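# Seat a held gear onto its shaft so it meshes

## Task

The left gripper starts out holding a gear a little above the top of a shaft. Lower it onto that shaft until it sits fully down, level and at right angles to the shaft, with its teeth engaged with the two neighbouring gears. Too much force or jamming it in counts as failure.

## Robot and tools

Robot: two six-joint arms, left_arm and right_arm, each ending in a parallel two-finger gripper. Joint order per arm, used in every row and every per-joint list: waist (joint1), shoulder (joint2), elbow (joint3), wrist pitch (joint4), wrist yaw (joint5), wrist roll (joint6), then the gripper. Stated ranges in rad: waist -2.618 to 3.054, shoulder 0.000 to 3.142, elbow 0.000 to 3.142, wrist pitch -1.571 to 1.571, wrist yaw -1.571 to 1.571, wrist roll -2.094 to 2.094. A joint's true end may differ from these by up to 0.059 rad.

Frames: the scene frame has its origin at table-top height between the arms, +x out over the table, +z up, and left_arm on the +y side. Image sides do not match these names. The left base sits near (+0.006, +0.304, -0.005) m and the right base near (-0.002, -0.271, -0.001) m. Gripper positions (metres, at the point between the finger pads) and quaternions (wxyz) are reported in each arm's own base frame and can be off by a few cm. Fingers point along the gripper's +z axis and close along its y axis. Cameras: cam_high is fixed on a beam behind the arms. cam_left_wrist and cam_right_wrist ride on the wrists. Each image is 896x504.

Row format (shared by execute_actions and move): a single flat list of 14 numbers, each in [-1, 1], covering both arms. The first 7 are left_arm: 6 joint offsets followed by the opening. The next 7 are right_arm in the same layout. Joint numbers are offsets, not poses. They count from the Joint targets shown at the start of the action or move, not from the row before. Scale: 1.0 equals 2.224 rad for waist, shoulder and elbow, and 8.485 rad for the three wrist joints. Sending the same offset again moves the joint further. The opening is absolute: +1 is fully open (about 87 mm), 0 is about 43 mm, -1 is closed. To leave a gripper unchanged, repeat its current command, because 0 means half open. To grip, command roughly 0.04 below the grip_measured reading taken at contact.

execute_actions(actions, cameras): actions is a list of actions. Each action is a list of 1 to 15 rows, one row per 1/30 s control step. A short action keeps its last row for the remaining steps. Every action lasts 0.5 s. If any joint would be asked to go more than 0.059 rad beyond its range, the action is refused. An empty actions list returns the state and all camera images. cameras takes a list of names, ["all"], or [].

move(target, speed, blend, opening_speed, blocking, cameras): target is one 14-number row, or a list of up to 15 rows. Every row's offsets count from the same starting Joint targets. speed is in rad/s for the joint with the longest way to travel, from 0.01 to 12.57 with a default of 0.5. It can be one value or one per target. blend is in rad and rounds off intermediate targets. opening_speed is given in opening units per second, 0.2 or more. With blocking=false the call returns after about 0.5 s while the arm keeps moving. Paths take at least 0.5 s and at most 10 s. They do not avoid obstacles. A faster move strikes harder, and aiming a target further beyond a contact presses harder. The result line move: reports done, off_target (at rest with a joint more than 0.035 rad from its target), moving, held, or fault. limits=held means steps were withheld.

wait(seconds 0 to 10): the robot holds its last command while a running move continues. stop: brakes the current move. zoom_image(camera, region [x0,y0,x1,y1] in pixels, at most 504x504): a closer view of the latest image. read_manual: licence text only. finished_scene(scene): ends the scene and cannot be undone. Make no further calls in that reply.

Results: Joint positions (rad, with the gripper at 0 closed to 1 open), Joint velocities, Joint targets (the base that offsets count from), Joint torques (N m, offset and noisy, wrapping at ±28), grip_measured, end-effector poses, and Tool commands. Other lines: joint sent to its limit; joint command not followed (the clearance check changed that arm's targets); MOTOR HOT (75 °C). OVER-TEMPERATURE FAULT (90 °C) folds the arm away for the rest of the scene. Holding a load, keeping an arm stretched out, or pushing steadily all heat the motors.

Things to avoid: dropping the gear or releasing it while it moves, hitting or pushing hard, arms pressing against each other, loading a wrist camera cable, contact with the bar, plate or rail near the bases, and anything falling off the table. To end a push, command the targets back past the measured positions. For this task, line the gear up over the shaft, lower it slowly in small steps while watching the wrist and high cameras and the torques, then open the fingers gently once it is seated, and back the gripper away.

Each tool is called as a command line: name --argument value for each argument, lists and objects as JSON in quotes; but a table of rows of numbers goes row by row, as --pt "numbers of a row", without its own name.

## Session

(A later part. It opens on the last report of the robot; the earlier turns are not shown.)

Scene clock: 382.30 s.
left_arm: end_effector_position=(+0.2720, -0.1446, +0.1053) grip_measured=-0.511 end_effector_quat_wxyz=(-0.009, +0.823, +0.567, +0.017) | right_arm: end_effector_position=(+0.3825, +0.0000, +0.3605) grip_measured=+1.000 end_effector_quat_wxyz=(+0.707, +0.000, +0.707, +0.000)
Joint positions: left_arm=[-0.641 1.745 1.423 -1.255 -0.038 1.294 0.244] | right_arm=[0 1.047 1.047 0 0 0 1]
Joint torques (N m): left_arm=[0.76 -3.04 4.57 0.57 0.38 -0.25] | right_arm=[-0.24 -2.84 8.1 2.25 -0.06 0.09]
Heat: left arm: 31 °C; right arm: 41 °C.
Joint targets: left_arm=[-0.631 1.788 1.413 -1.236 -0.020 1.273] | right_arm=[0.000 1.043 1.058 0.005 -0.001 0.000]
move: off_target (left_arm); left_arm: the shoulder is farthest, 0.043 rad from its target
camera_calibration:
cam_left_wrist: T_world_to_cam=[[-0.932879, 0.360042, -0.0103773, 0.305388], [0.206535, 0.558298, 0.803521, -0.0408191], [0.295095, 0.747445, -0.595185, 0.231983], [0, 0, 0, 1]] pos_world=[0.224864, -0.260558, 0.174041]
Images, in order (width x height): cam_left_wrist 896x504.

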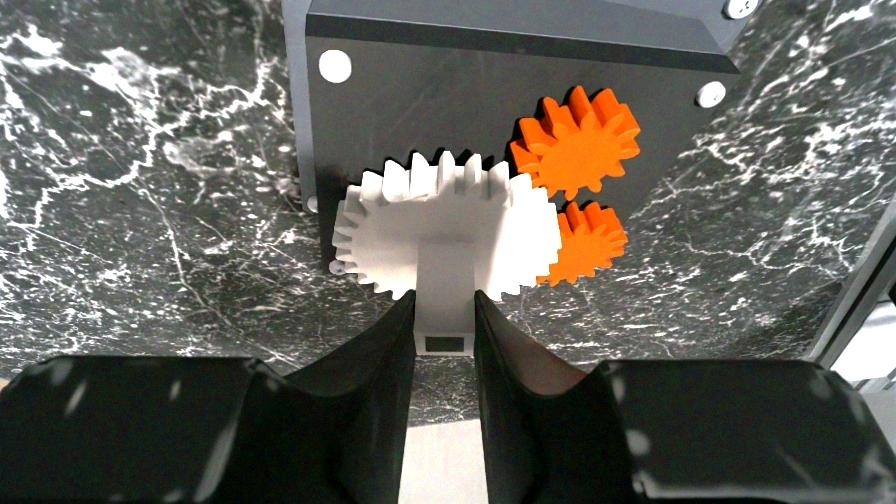

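move --pt "0 -0.015 0.0099 -0.003 -0.0012 0 -1 0 0 0 0 0 0 1" --pt "0 -0.015 0.0099 -0.003 -0.0012 0 -0.44 0 0 0 0 0 0 1" --speed 0.1 --opening_speed 0.4 --cameras '["cam_left_wrist"]'

zoom_image --camera "cam_left_wrist" --region '[320, 80, 640, 370]'

Scene clock: 399.80 s.
left_arm: end_effector_position=(+0.2721, -0.1447, +0.1061) grip_measured=-0.440 end_effector_quat_wxyz=(-0.008, +0.821, +0.570, +0.018) | right_arm: end_effector_position=(+0.3825, +0.0000, +0.3605) grip_measured=+1.000 end_effector_quat_wxyz=(+0.707, +0.000, +0.707, +0.000)
Joint positions: left_arm=[-0.641 1.745 1.426 -1.256 -0.039 1.287 0.28] | right_arm=[0 1.047 1.047 0 0 0 1]
Joint torques (N m): left_arm=[0.79 -5.74 6.13 0.31 0.25 -0.16] | right_arm=[-0.24 -2.84 8.09 2.25 -0.07 0.09]
Heat: left arm: 31 °C; right arm: 42 °C.
Joint targets: left_arm=[-0.631 1.754 1.435 -1.261 -0.030 1.272] | right_arm=[0.000 1.043 1.058 0.005 -0.001 0.000]
move: done
camera_calibration:
cam_left_wrist: T_world_to_cam=[[-0.935412, 0.353348, -0.0122176, 0.305523], [0.201168, 0.560331, 0.803468, -0.039589], [0.29075, 0.749116, -0.595223, 0.23386], [0, 0, 0, 1]] pos_world=[0.225759, -0.260961, 0.17474]
Images, in order (width x height): cam_left_wrist 896x504.

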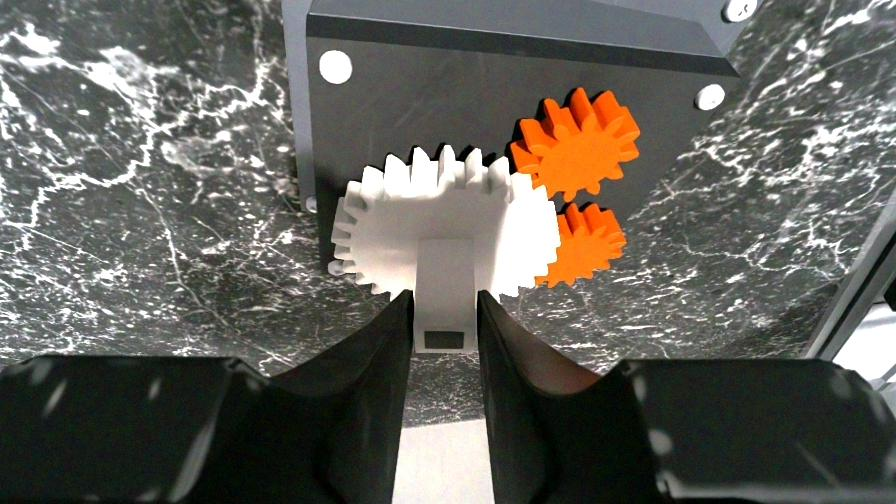

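Scaled by 1.575 from the camera's 896x504 image, which has a finer 1280x720 frame.

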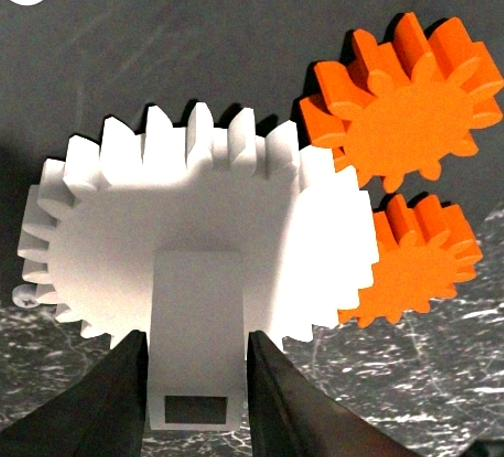

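move --pt "0 0.0 0.004 0 0 0 -0.485 0 0 0 0 0 0 1" --pt "0 0.0047 0.0087 0 0 -0.0047 -0.485 0 0 0 0 0 0 1" --pt "0 0.008 0.012 0 0 -0.0094 -0.485 0 0 0 0 0 0 1" --speed 0.15 --opening_speed 0.4 --cameras '["cam_left_wrist"]'

zoom_image --camera "cam_left_wrist" --region '[320, 80, 640, 370]'

Scene clock: 417.17 s.
left_arm: end_effector_position=(+0.2718, -0.1458, +0.1072) grip_measured=-0.485 end_effector_quat_wxyz=(-0.004, +0.799, +0.601, +0.019) | right_arm: end_effector_position=(+0.3825, +0.0000, +0.3605) grip_measured=+1.000 end_effector_quat_wxyz=(+0.707, +0.000, +0.707, +0.000)
Joint positions: left_arm=[-0.641 1.752 1.44 -1.257 -0.038 1.211 0.258] | right_arm=[0 1.047 1.047 0 0 0 1]
Joint torques (N m): left_arm=[0.76 -5 6.98 0.36 0.27 -0.26] | right_arm=[-0.24 -2.84 8.09 2.25 -0.07 0.09]
Heat: left arm: 32 °C; right arm: 42 °C.
Joint targets: left_arm=[-0.631 1.772 1.462 -1.261 -0.030 1.193] | right_arm=[0.000 1.043 1.058 0.005 -0.001 0.000]
move: done
camera_calibration:
cam_left_wrist: T_world_to_cam=[[-0.959391, 0.281347, -0.020323, 0.302481], [0.152568, 0.578156, 0.801535, -0.0238698], [0.237259, 0.765885, -0.597602, 0.252762], [0, 0, 0, 1]] pos_world=[0.233869, -0.264888, 0.176331]
Images, in order (width x height): cam_left_wrist 896x504.

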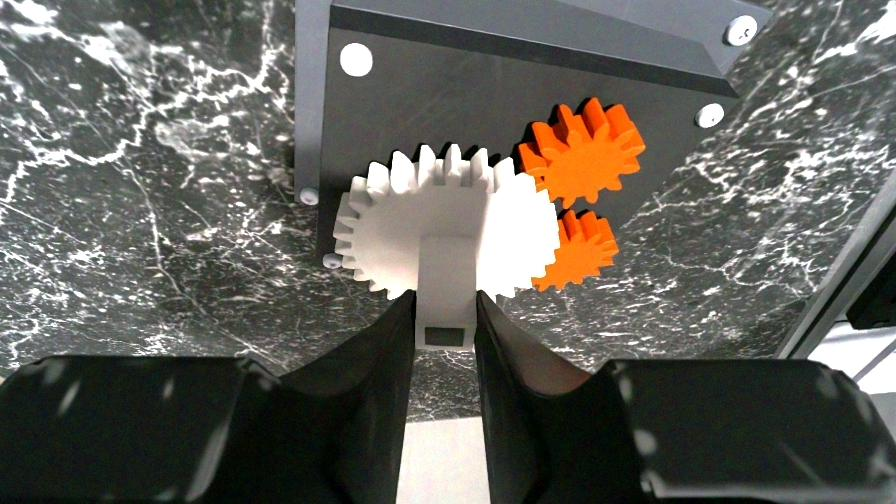

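Scaled by 1.575 from the camera's 896x504 image, which has a finer 1280x720 frame.

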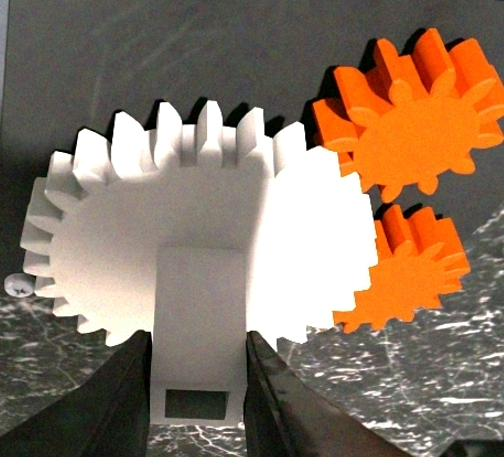

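move --pt "0 0.0033 0.0033 0 0 -0.0047 -0.485 0 0 0 0 0 0 1" --pt "0 0.0066 0.0066 0 0 -0.0094 -0.485 0 0 0 0 0 0 1" --speed 0.15 --cameras '["cam_left_wrist"]'

zoom_image --camera "cam_left_wrist" --region '[320, 80, 640, 370]'

Scene clock: 424.37 s.
left_arm: end_effector_position=(+0.2712, -0.1465, +0.1064) grip_measured=-0.485 end_effector_quat_wxyz=(-0.006, +0.774, +0.632, +0.020) | right_arm: end_effector_position=(+0.3825, +0.0000, +0.3605) grip_measured=+1.000 end_effector_quat_wxyz=(+0.707, +0.000, +0.707, +0.000)
Joint positions: left_arm=[-0.641 1.767 1.455 -1.26 -0.041 1.131 0.258] | right_arm=[0 1.047 1.047 0 0 0 1]
Joint torques (N m): left_arm=[0.69 -5.15 7.09 0.38 0.27 -0.19] | right_arm=[-0.23 -2.84 8.09 2.25 -0.07 0.09]
Heat: left arm: 32 °C; right arm: 42 °C.
Joint targets: left_arm=[-0.631 1.787 1.476 -1.262 -0.030 1.113] | right_arm=[0.000 1.043 1.058 0.005 -0.001 0.000]
move: done
camera_calibration:
cam_left_wrist: T_world_to_cam=[[-0.978799, 0.203785, -0.0206019, 0.296006], [0.105252, 0.586707, 0.802931, -0.0087119], [0.175713, 0.783739, -0.595716, 0.27201], [0, 0, 0, 1]] pos_world=[0.242852, -0.268395, 0.175134]
Images, in order (width x height): cam_left_wrist 896x504.

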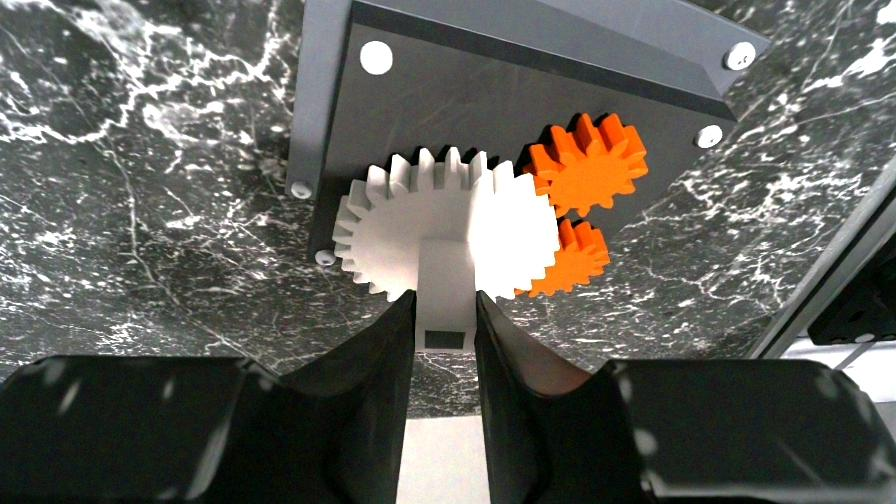

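Scaled by 1.575 from the camera's 896x504 image, which has a finer 1280x720 frame.

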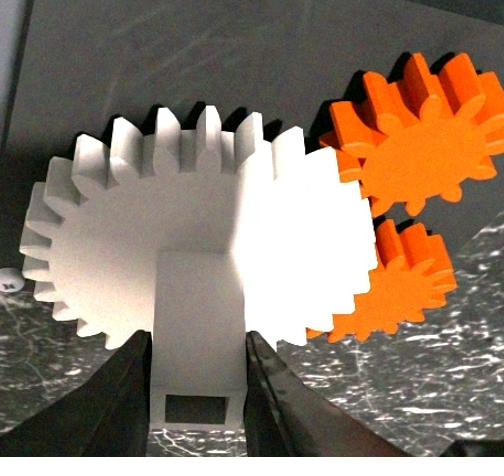

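move --target '[0,0,0,0,0,0,-0.3,0,0,0,0,0,0,1]' --opening_speed 0.6 --cameras '["cam_left_wrist"]'

zoom_image --camera "cam_left_wrist" --region '[320, 80, 640, 370]'

Scene clock: 431.70 s.
left_arm: end_effector_position=(+0.2708, -0.1468, +0.1063) grip_measured=-0.300 end_effector_quat_wxyz=(-0.005, +0.773, +0.634, +0.018) | right_arm: end_effector_position=(+0.3825, +0.0000, +0.3605) grip_measured=+1.000 end_effector_quat_wxyz=(+0.707, +0.000, +0.707, +0.000)
Joint positions: left_arm=[-0.641 1.767 1.455 -1.26 -0.038 1.127 0.35] | right_arm=[0 1.047 1.047 0 0 0 1]
Joint torques (N m): left_arm=[0.8 -5.12 7.08 0.38 0.25 -0.18] | right_arm=[-0.25 -2.84 8.1 2.25 -0.07 0.09]
Heat: left arm: 33 °C; right arm: 42 °C.
Joint targets: left_arm=[-0.631 1.787 1.476 -1.262 -0.030 1.113] | right_arm=[0.000 1.043 1.058 0.005 -0.001 0.000]
move: done
camera_calibration:
cam_left_wrist: T_world_to_cam=[[-0.979594, 0.200007, -0.019801, 0.295276], [0.103981, 0.588644, 0.801677, -0.00771908], [0.171997, 0.783259, -0.597429, 0.273332], [0, 0, 0, 1]] pos_world=[0.243041, -0.268603, 0.175332]
Images, in order (width x height): cam_left_wrist 896x504.

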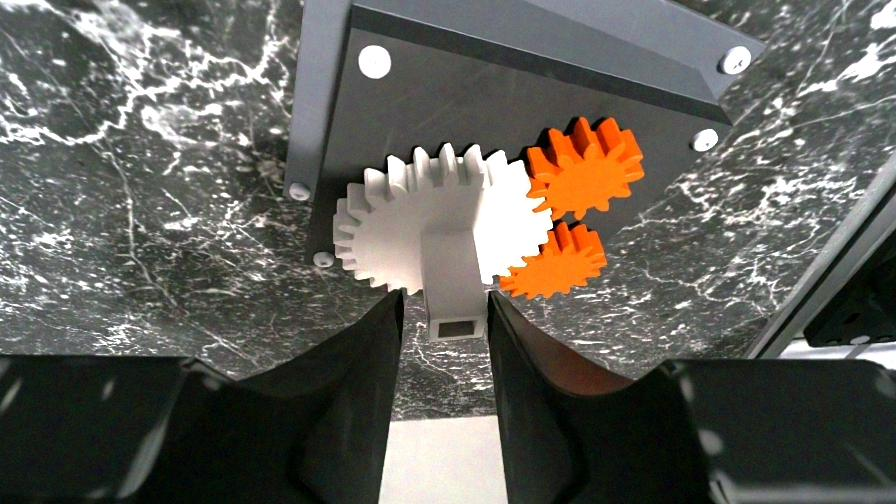

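Scaled by 1.575 from the camera's 896x504 image, which has a finer 1280x720 frame.

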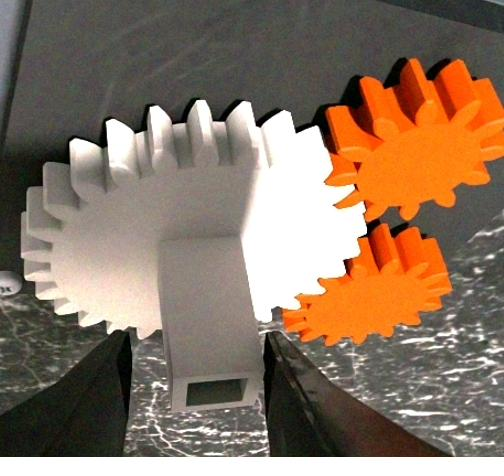

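move --pt "0 0 0 0 0 0 0.1 0 0 0 0 0 0 1" --pt "0 0.002 0.1 -0.0235 0 0 0.1 0 0 0 0 0 0 1" --opening_speed 2 --cameras '["cam_left_wrist"]'

zoom_image --camera "cam_left_wrist" --region '[340, 20, 640, 260]'

Scene clock: 440.37 s.
left_arm: end_effector_position=(+0.2782, -0.1524, +0.1605) grip_measured=+0.100 end_effector_quat_wxyz=(+0.014, +0.773, +0.634, +0.023) | right_arm: end_effector_position=(+0.3825, +0.0000, +0.3605) grip_measured=+1.000 end_effector_quat_wxyz=(+0.707, +0.000, +0.707, +0.000)
Joint positions: left_arm=[-0.641 1.774 1.68 -1.44 -0.038 1.127 0.55] | right_arm=[0 1.047 1.047 0 0 0 1]
Joint torques (N m): left_arm=[0.77 -5.26 6.84 0.3 0.25 -0.16] | right_arm=[-0.24 -2.84 8.1 2.25 -0.07 0.09]
Heat: left arm: 33 °C; right arm: 42 °C.
Joint targets: left_arm=[-0.631 1.791 1.699 -1.461 -0.030 1.113] | right_arm=[0.000 1.043 1.058 0.005 -0.001 0.000]
move: done
camera_calibration:
cam_left_wrist: T_world_to_cam=[[-0.978515, 0.198676, -0.0551114, 0.309942], [0.0788622, 0.607634, 0.790292, -0.0368933], [0.190499, 0.768967, -0.610246, 0.303571], [0, 0, 0, 1]] pos_world=[0.248362, -0.272596, 0.231491]
Images, in order (width x height): cam_left_wrist 896x504.

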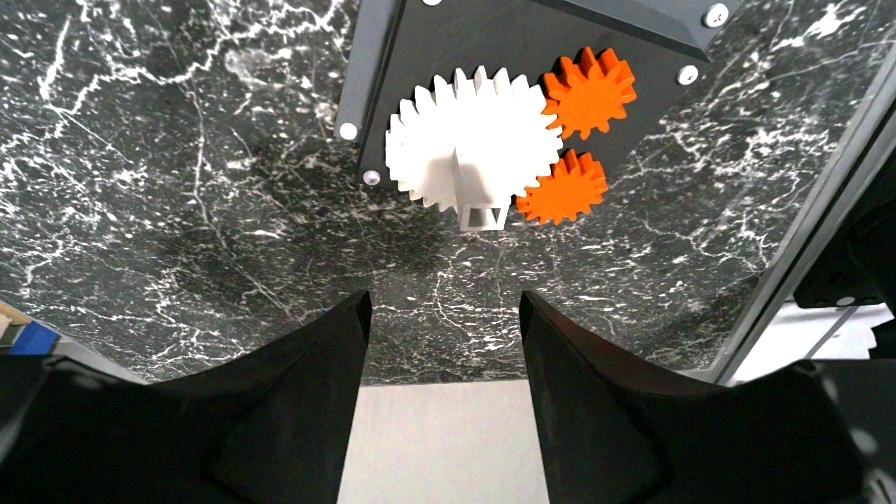

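Scaled by 1.680 from the camera's 896x504 image, which has a finer 1280x720 frame.

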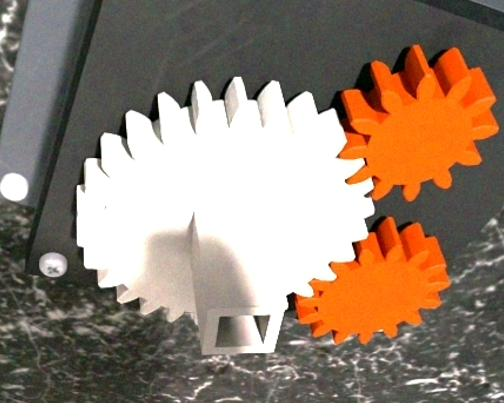

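zoom_image --camera "cam_left_wrist" --region '[500, 60, 620, 240]'

zoom_image --camera "cam_left_wrist" --region '[350, 50, 550, 200]'

Scaled by 2.800 from the camera's 896x504 image, which has a finer 1280x720 frame.

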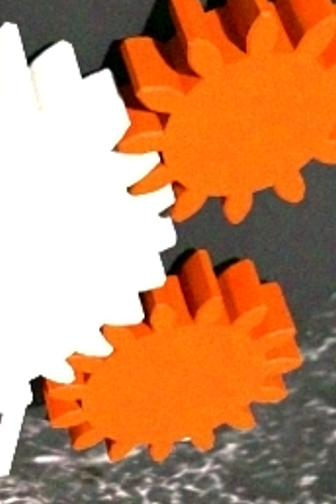

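Scaled by 2.520 from the camera's 896x504 image, which has a finer 1280x720 frame.

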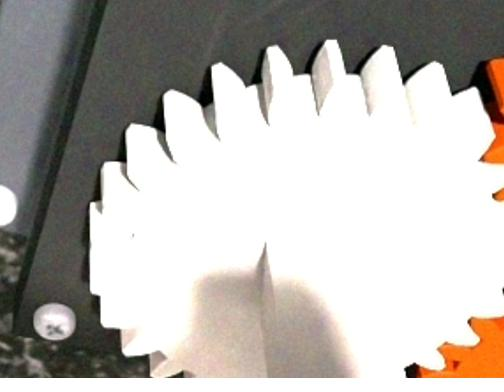

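move --pt "0 -0.002 -0.1 0.0235 0 0 0.1 0 0 0 0 0 0 1" --pt "0 -0.002 -0.116 0.0255 0 0 0.1 0 0 0 0 0 0 1" --speed 0.5 --blend 0.02 --cameras '["cam_left_wrist"]'

zoom_image --camera "cam_left_wrist" --region '[320, 80, 640, 370]'

Scene clock: 483.77 s.
left_arm: end_effector_position=(+0.2707, -0.1469, +0.1031) grip_measured=+0.100 end_effector_quat_wxyz=(-0.008, +0.773, +0.634, +0.017) | right_arm: end_effector_position=(+0.3825, +0.0000, +0.3605) grip_measured=+1.000 end_effector_quat_wxyz=(+0.707, +0.000, +0.707, +0.000)
Joint positions: left_arm=[-0.641 1.774 1.449 -1.254 -0.038 1.127 0.55] | right_arm=[0 1.047 1.047 0 0 0 1]
Joint torques (N m): left_arm=[0.8 -5.63 4.77 0.47 0.26 -0.17] | right_arm=[-0.24 -2.84 8.09 2.25 -0.07 0.09]
Heat: left arm: 35 °C; right arm: 42 °C.
Joint targets: left_arm=[-0.631 1.787 1.441 -1.244 -0.030 1.113] | right_arm=[0.000 1.043 1.058 0.005 -0.001 0.000]
move: done; blend cut to 0.0178 rad at target 1
camera_calibration:
cam_left_wrist: T_world_to_cam=[[-0.979774, 0.199594, -0.0143291, 0.294553], [0.107728, 0.586454, 0.802786, -0.00648928], [0.168634, 0.785005, -0.596095, 0.272619], [0, 0, 0, 1]] pos_world=[0.243321, -0.268993, 0.171937]
Images, in order (width x height): cam_left_wrist 896x504.

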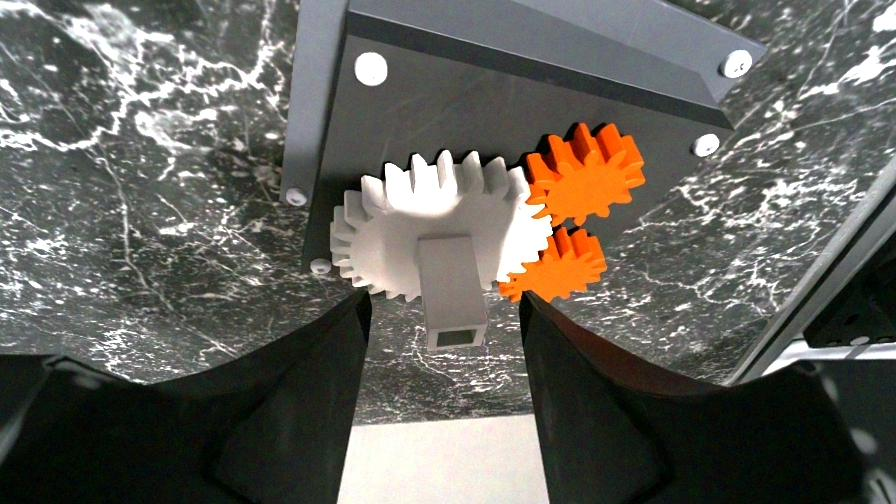

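Scaled by 1.575 from the camera's 896x504 image, which has a finer 1280x720 frame.

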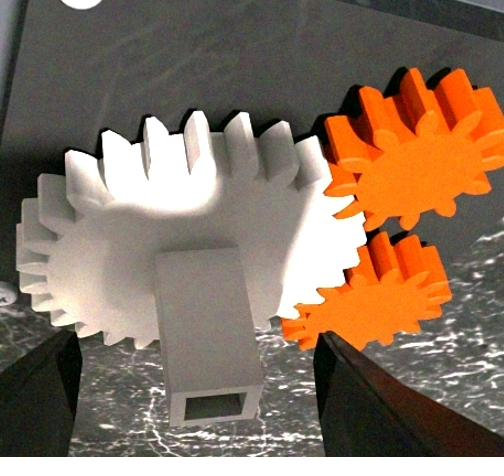

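move --target '[0,0,0,0,0,0,-0.7,0,0,0,0,0,0,1]' --opening_speed 0.5

move --target '[0,0,-0.009,0.0024,0,0,-0.7,0,0,0,0,0,0,1]' --speed 0.1 --cameras '["cam_left_wrist"]'

zoom_image --camera "cam_left_wrist" --region '[320, 80, 640, 370]'

Scene clock: 498.67 s.
left_arm: end_effector_position=(+0.2705, -0.1472, +0.1030) grip_measured=-0.500 end_effector_quat_wxyz=(-0.008, +0.773, +0.634, +0.017) | right_arm: end_effector_position=(+0.3825, +0.0000, +0.3605) grip_measured=+1.000 end_effector_quat_wxyz=(+0.707, +0.000, +0.707, +0.000)
Joint positions: left_arm=[-0.641 1.774 1.449 -1.253 -0.036 1.125 0.25] | right_arm=[0 1.047 1.047 0 0 0 1]
Joint torques (N m): left_arm=[0.76 -5.71 4.64 0.48 0.22 -0.14] | right_arm=[-0.24 -2.84 8.1 2.25 -0.07 0.09]
Heat: left arm: 34 °C; right arm: 42 °C.
Joint targets: left_arm=[-0.631 1.787 1.441 -1.245 -0.030 1.113] | right_arm=[0.000 1.043 1.058 0.005 -0.001 0.000]
move: done

Scene clock: 499.37 s.
left_arm: end_effector_position=(+0.2702, -0.1467, +0.1022) grip_measured=-0.500 end_effector_quat_wxyz=(-0.009, +0.773, +0.635, +0.017) | right_arm: end_effector_position=(+0.3825, +0.0000, +0.3605) grip_measured=+1.000 end_effector_quat_wxyz=(+0.707, +0.000, +0.707, +0.000)
Joint positions: left_arm=[-0.641 1.774 1.446 -1.252 -0.037 1.125 0.25] | right_arm=[0 1.047 1.047 0 0 0 1]
Joint torques (N m): left_arm=[0.81 -5.67 3.33 0.68 0.25 -0.17] | right_arm=[-0.23 -2.82 8.1 2.25 -0.07 0.09]
Heat: left arm: 34 °C; right arm: 42 °C.
Joint targets: left_arm=[-0.631 1.787 1.421 -1.224 -0.030 1.113] | right_arm=[0.000 1.043 1.058 0.005 -0.001 0.000]
move: done
camera_calibration:
cam_left_wrist: T_world_to_cam=[[-0.9801, 0.198099, -0.0126478, 0.293685], [0.108158, 0.58637, 0.80279, -0.00599057], [0.166448, 0.785447, -0.596128, 0.272617], [0, 0, 0, 1]] pos_world=[0.243112, -0.268792, 0.171038]
Images, in order (width x height): cam_left_wrist 896x504.

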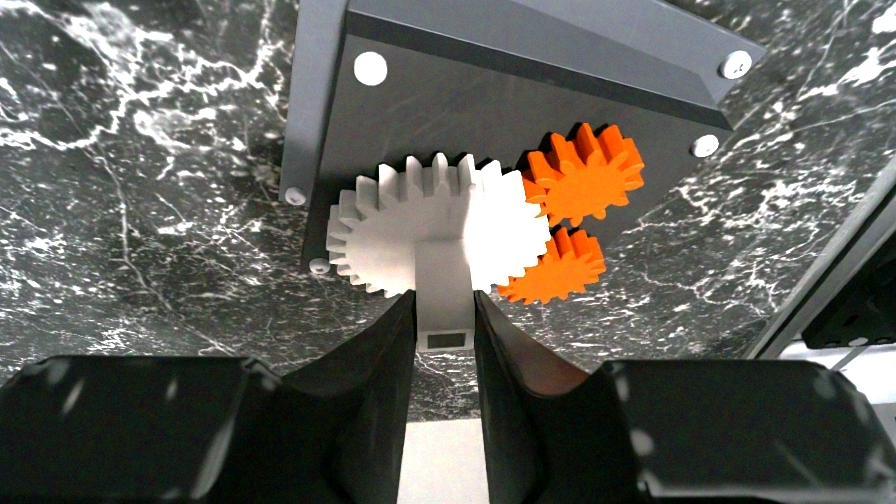

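Scaled by 1.575 from the camera's 896x504 image, which has a finer 1280x720 frame.

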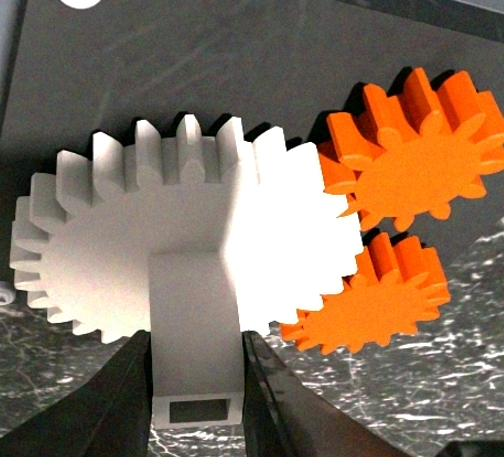

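zoom_image --camera "cam_left_wrist" --region '[490, 140, 570, 220]'

zoom_image --camera "cam_left_wrist" --region '[480, 220, 580, 320]'

Scaled by 6.300 from the camera's 896x504 image, which has a finer 1280x720 frame.

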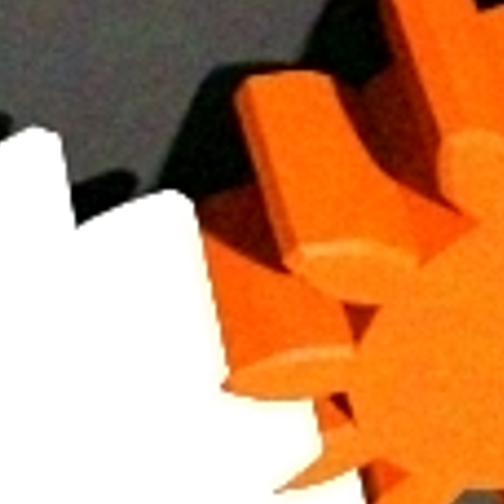

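Scaled by 5.040 from the camera's 896x504 image, which has a finer 1280x720 frame.

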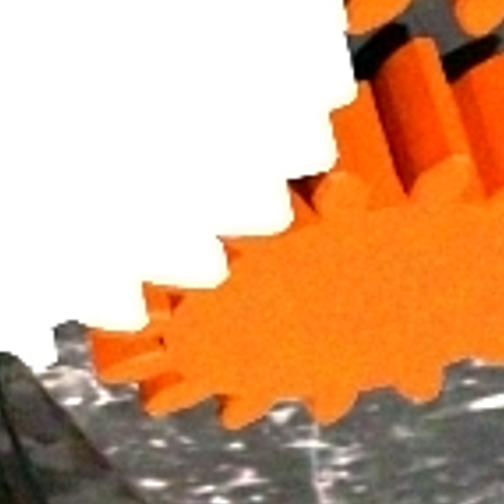

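move --pt "0 0 0.008 -0.0018 0 0 -0.7 0 0 0 0 0 0 1" --pt "0 0 0.008 -0.0018 0 0 -0.35 0 0 0 0 0 0 1" --speed 0.1 --opening_speed 0.5 --cameras '["cam_left_wrist"]'

zoom_image --camera "cam_left_wrist" --region '[320, 80, 640, 370]'

Scene clock: 529.67 s.
left_arm: end_effector_position=(+0.2708, -0.1472, +0.1021) grip_measured=-0.350 end_effector_quat_wxyz=(-0.007, +0.772, +0.635, +0.017) | right_arm: end_effector_position=(+0.3825, +0.0000, +0.3605) grip_measured=+1.000 end_effector_quat_wxyz=(+0.707, +0.000, +0.707, +0.000)
Joint positions: left_arm=[-0.641 1.774 1.446 -1.249 -0.036 1.125 0.325] | right_arm=[0 1.047 1.047 0 0 0 1]
Joint torques (N m): left_arm=[0.77 -5.57 4.88 0.45 0.25 -0.16] | right_arm=[-0.24 -2.84 8.1 2.25 -0.07 0.09]
Heat: left arm: 33 °C; right arm: 43 °C.
Joint targets: left_arm=[-0.631 1.787 1.439 -1.239 -0.030 1.113] | right_arm=[0.000 1.043 1.058 0.005 -0.001 0.000]
move: done
camera_calibration:
cam_left_wrist: T_world_to_cam=[[-0.98014, 0.197718, -0.0152887, 0.294624], [0.10613, 0.588113, 0.801785, -0.00474794], [0.167519, 0.784239, -0.597417, 0.272545], [0, 0, 0, 1]] pos_world=[0.243621, -0.2692, 0.171134]
Images, in order (width x height): cam_left_wrist 896x504.

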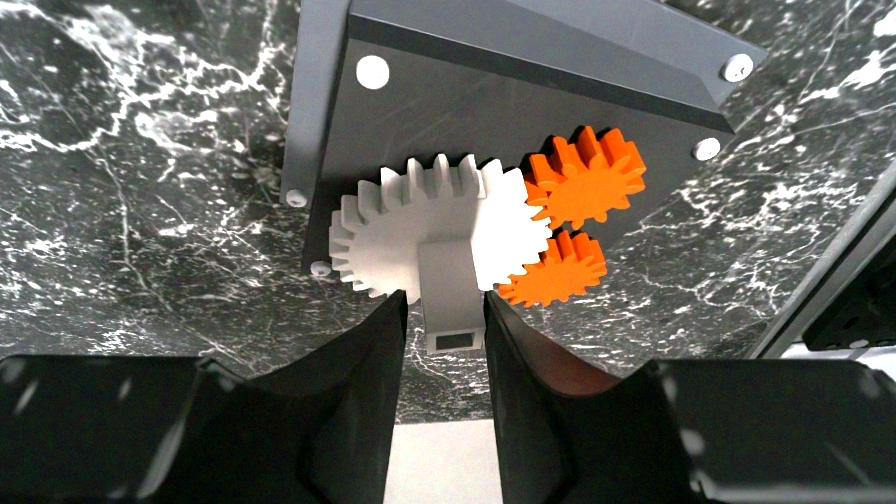

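Scaled by 1.575 from the camera's 896x504 image, which has a finer 1280x720 frame.

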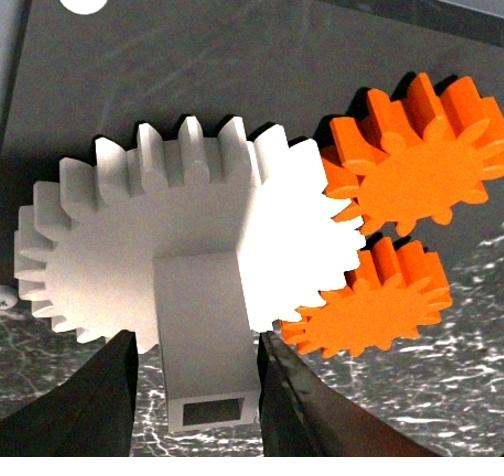

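zoom_image --camera "cam_left_wrist" --region '[490, 140, 570, 220]'

zoom_image --camera "cam_left_wrist" --region '[320, 140, 480, 310]'

Scaled by 6.300 from the camera's 896x504 image, which has a finer 1280x720 frame.

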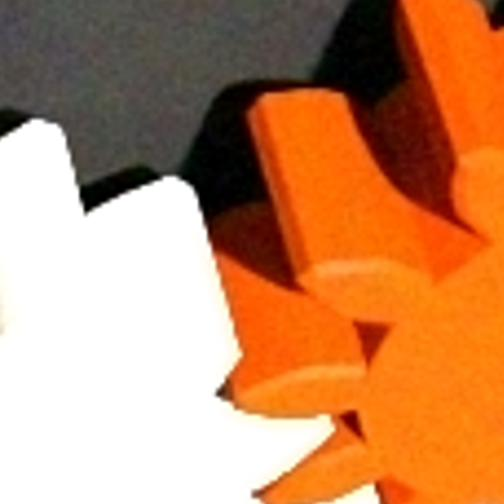

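Scaled by 2.965 from the camera's 896x504 image, which has a finer 1280x720 frame.

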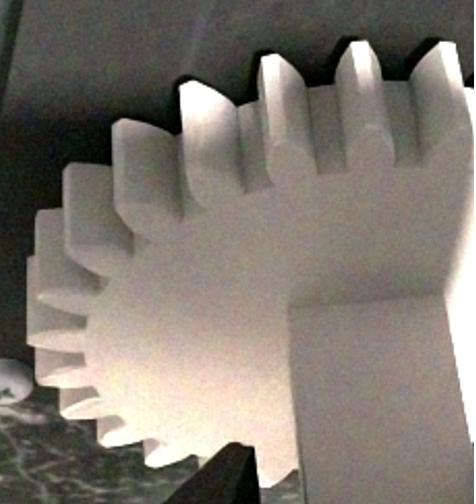

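move --pt "0 0 0 0 0 0 0.1 0 0 0 0 0 0 1" --pt "0 0.002 0.11 -0.025 0 0 0.1 0 0 0 0 0 0 1" --opening_speed 2 --cameras '["cam_left_wrist"]'

zoom_image --camera "cam_left_wrist" --region '[480, 50, 600, 170]'

Scene clock: 571.07 s.
left_arm: end_effector_position=(+0.2773, -0.1521, +0.1567) grip_measured=+0.100 end_effector_quat_wxyz=(+0.011, +0.772, +0.635, +0.022) | right_arm: end_effector_position=(+0.3825, +0.0000, +0.3605) grip_measured=+1.000 end_effector_quat_wxyz=(+0.707, +0.000, +0.707, +0.000)
Joint positions: left_arm=[-0.641 1.774 1.665 -1.43 -0.036 1.125 0.55] | right_arm=[0 1.047 1.047 0 0 0 1]
Joint torques (N m): left_arm=[0.75 -5.3 6.76 0.28 0.25 -0.15] | right_arm=[-0.24 -2.84 8.1 2.25 -0.07 0.09]
Heat: left arm: 33 °C; right arm: 43 °C.
Joint targets: left_arm=[-0.631 1.791 1.683 -1.452 -0.030 1.113] | right_arm=[0.000 1.043 1.058 0.005 -0.001 0.000]
move: done
camera_calibration:
cam_left_wrist: T_world_to_cam=[[-0.979168, 0.196956, -0.0493786, 0.307777], [0.0820269, 0.606139, 0.791118, -0.0352341], [0.185745, 0.770587, -0.609668, 0.302661], [0, 0, 0, 1]] pos_world=[0.248038, -0.272488, 0.227595]
Images, in order (width x height): cam_left_wrist 896x504.

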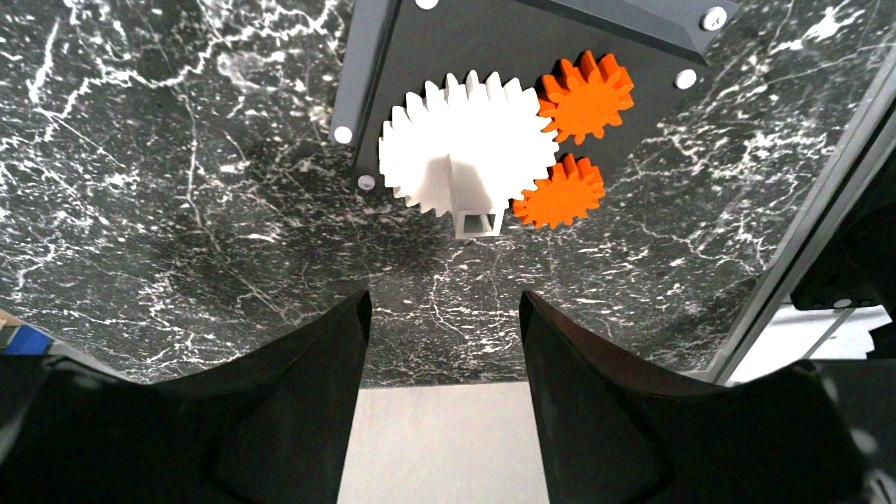

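Scaled by 4.200 from the camera's 896x504 image, which has a finer 1280x720 frame.

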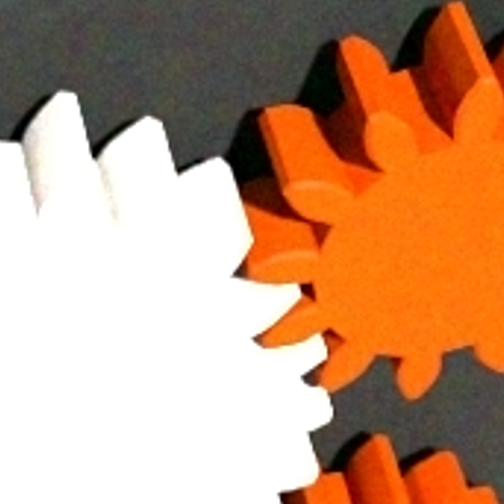

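finished_scene --scene 2

The scene is finished: the task was done.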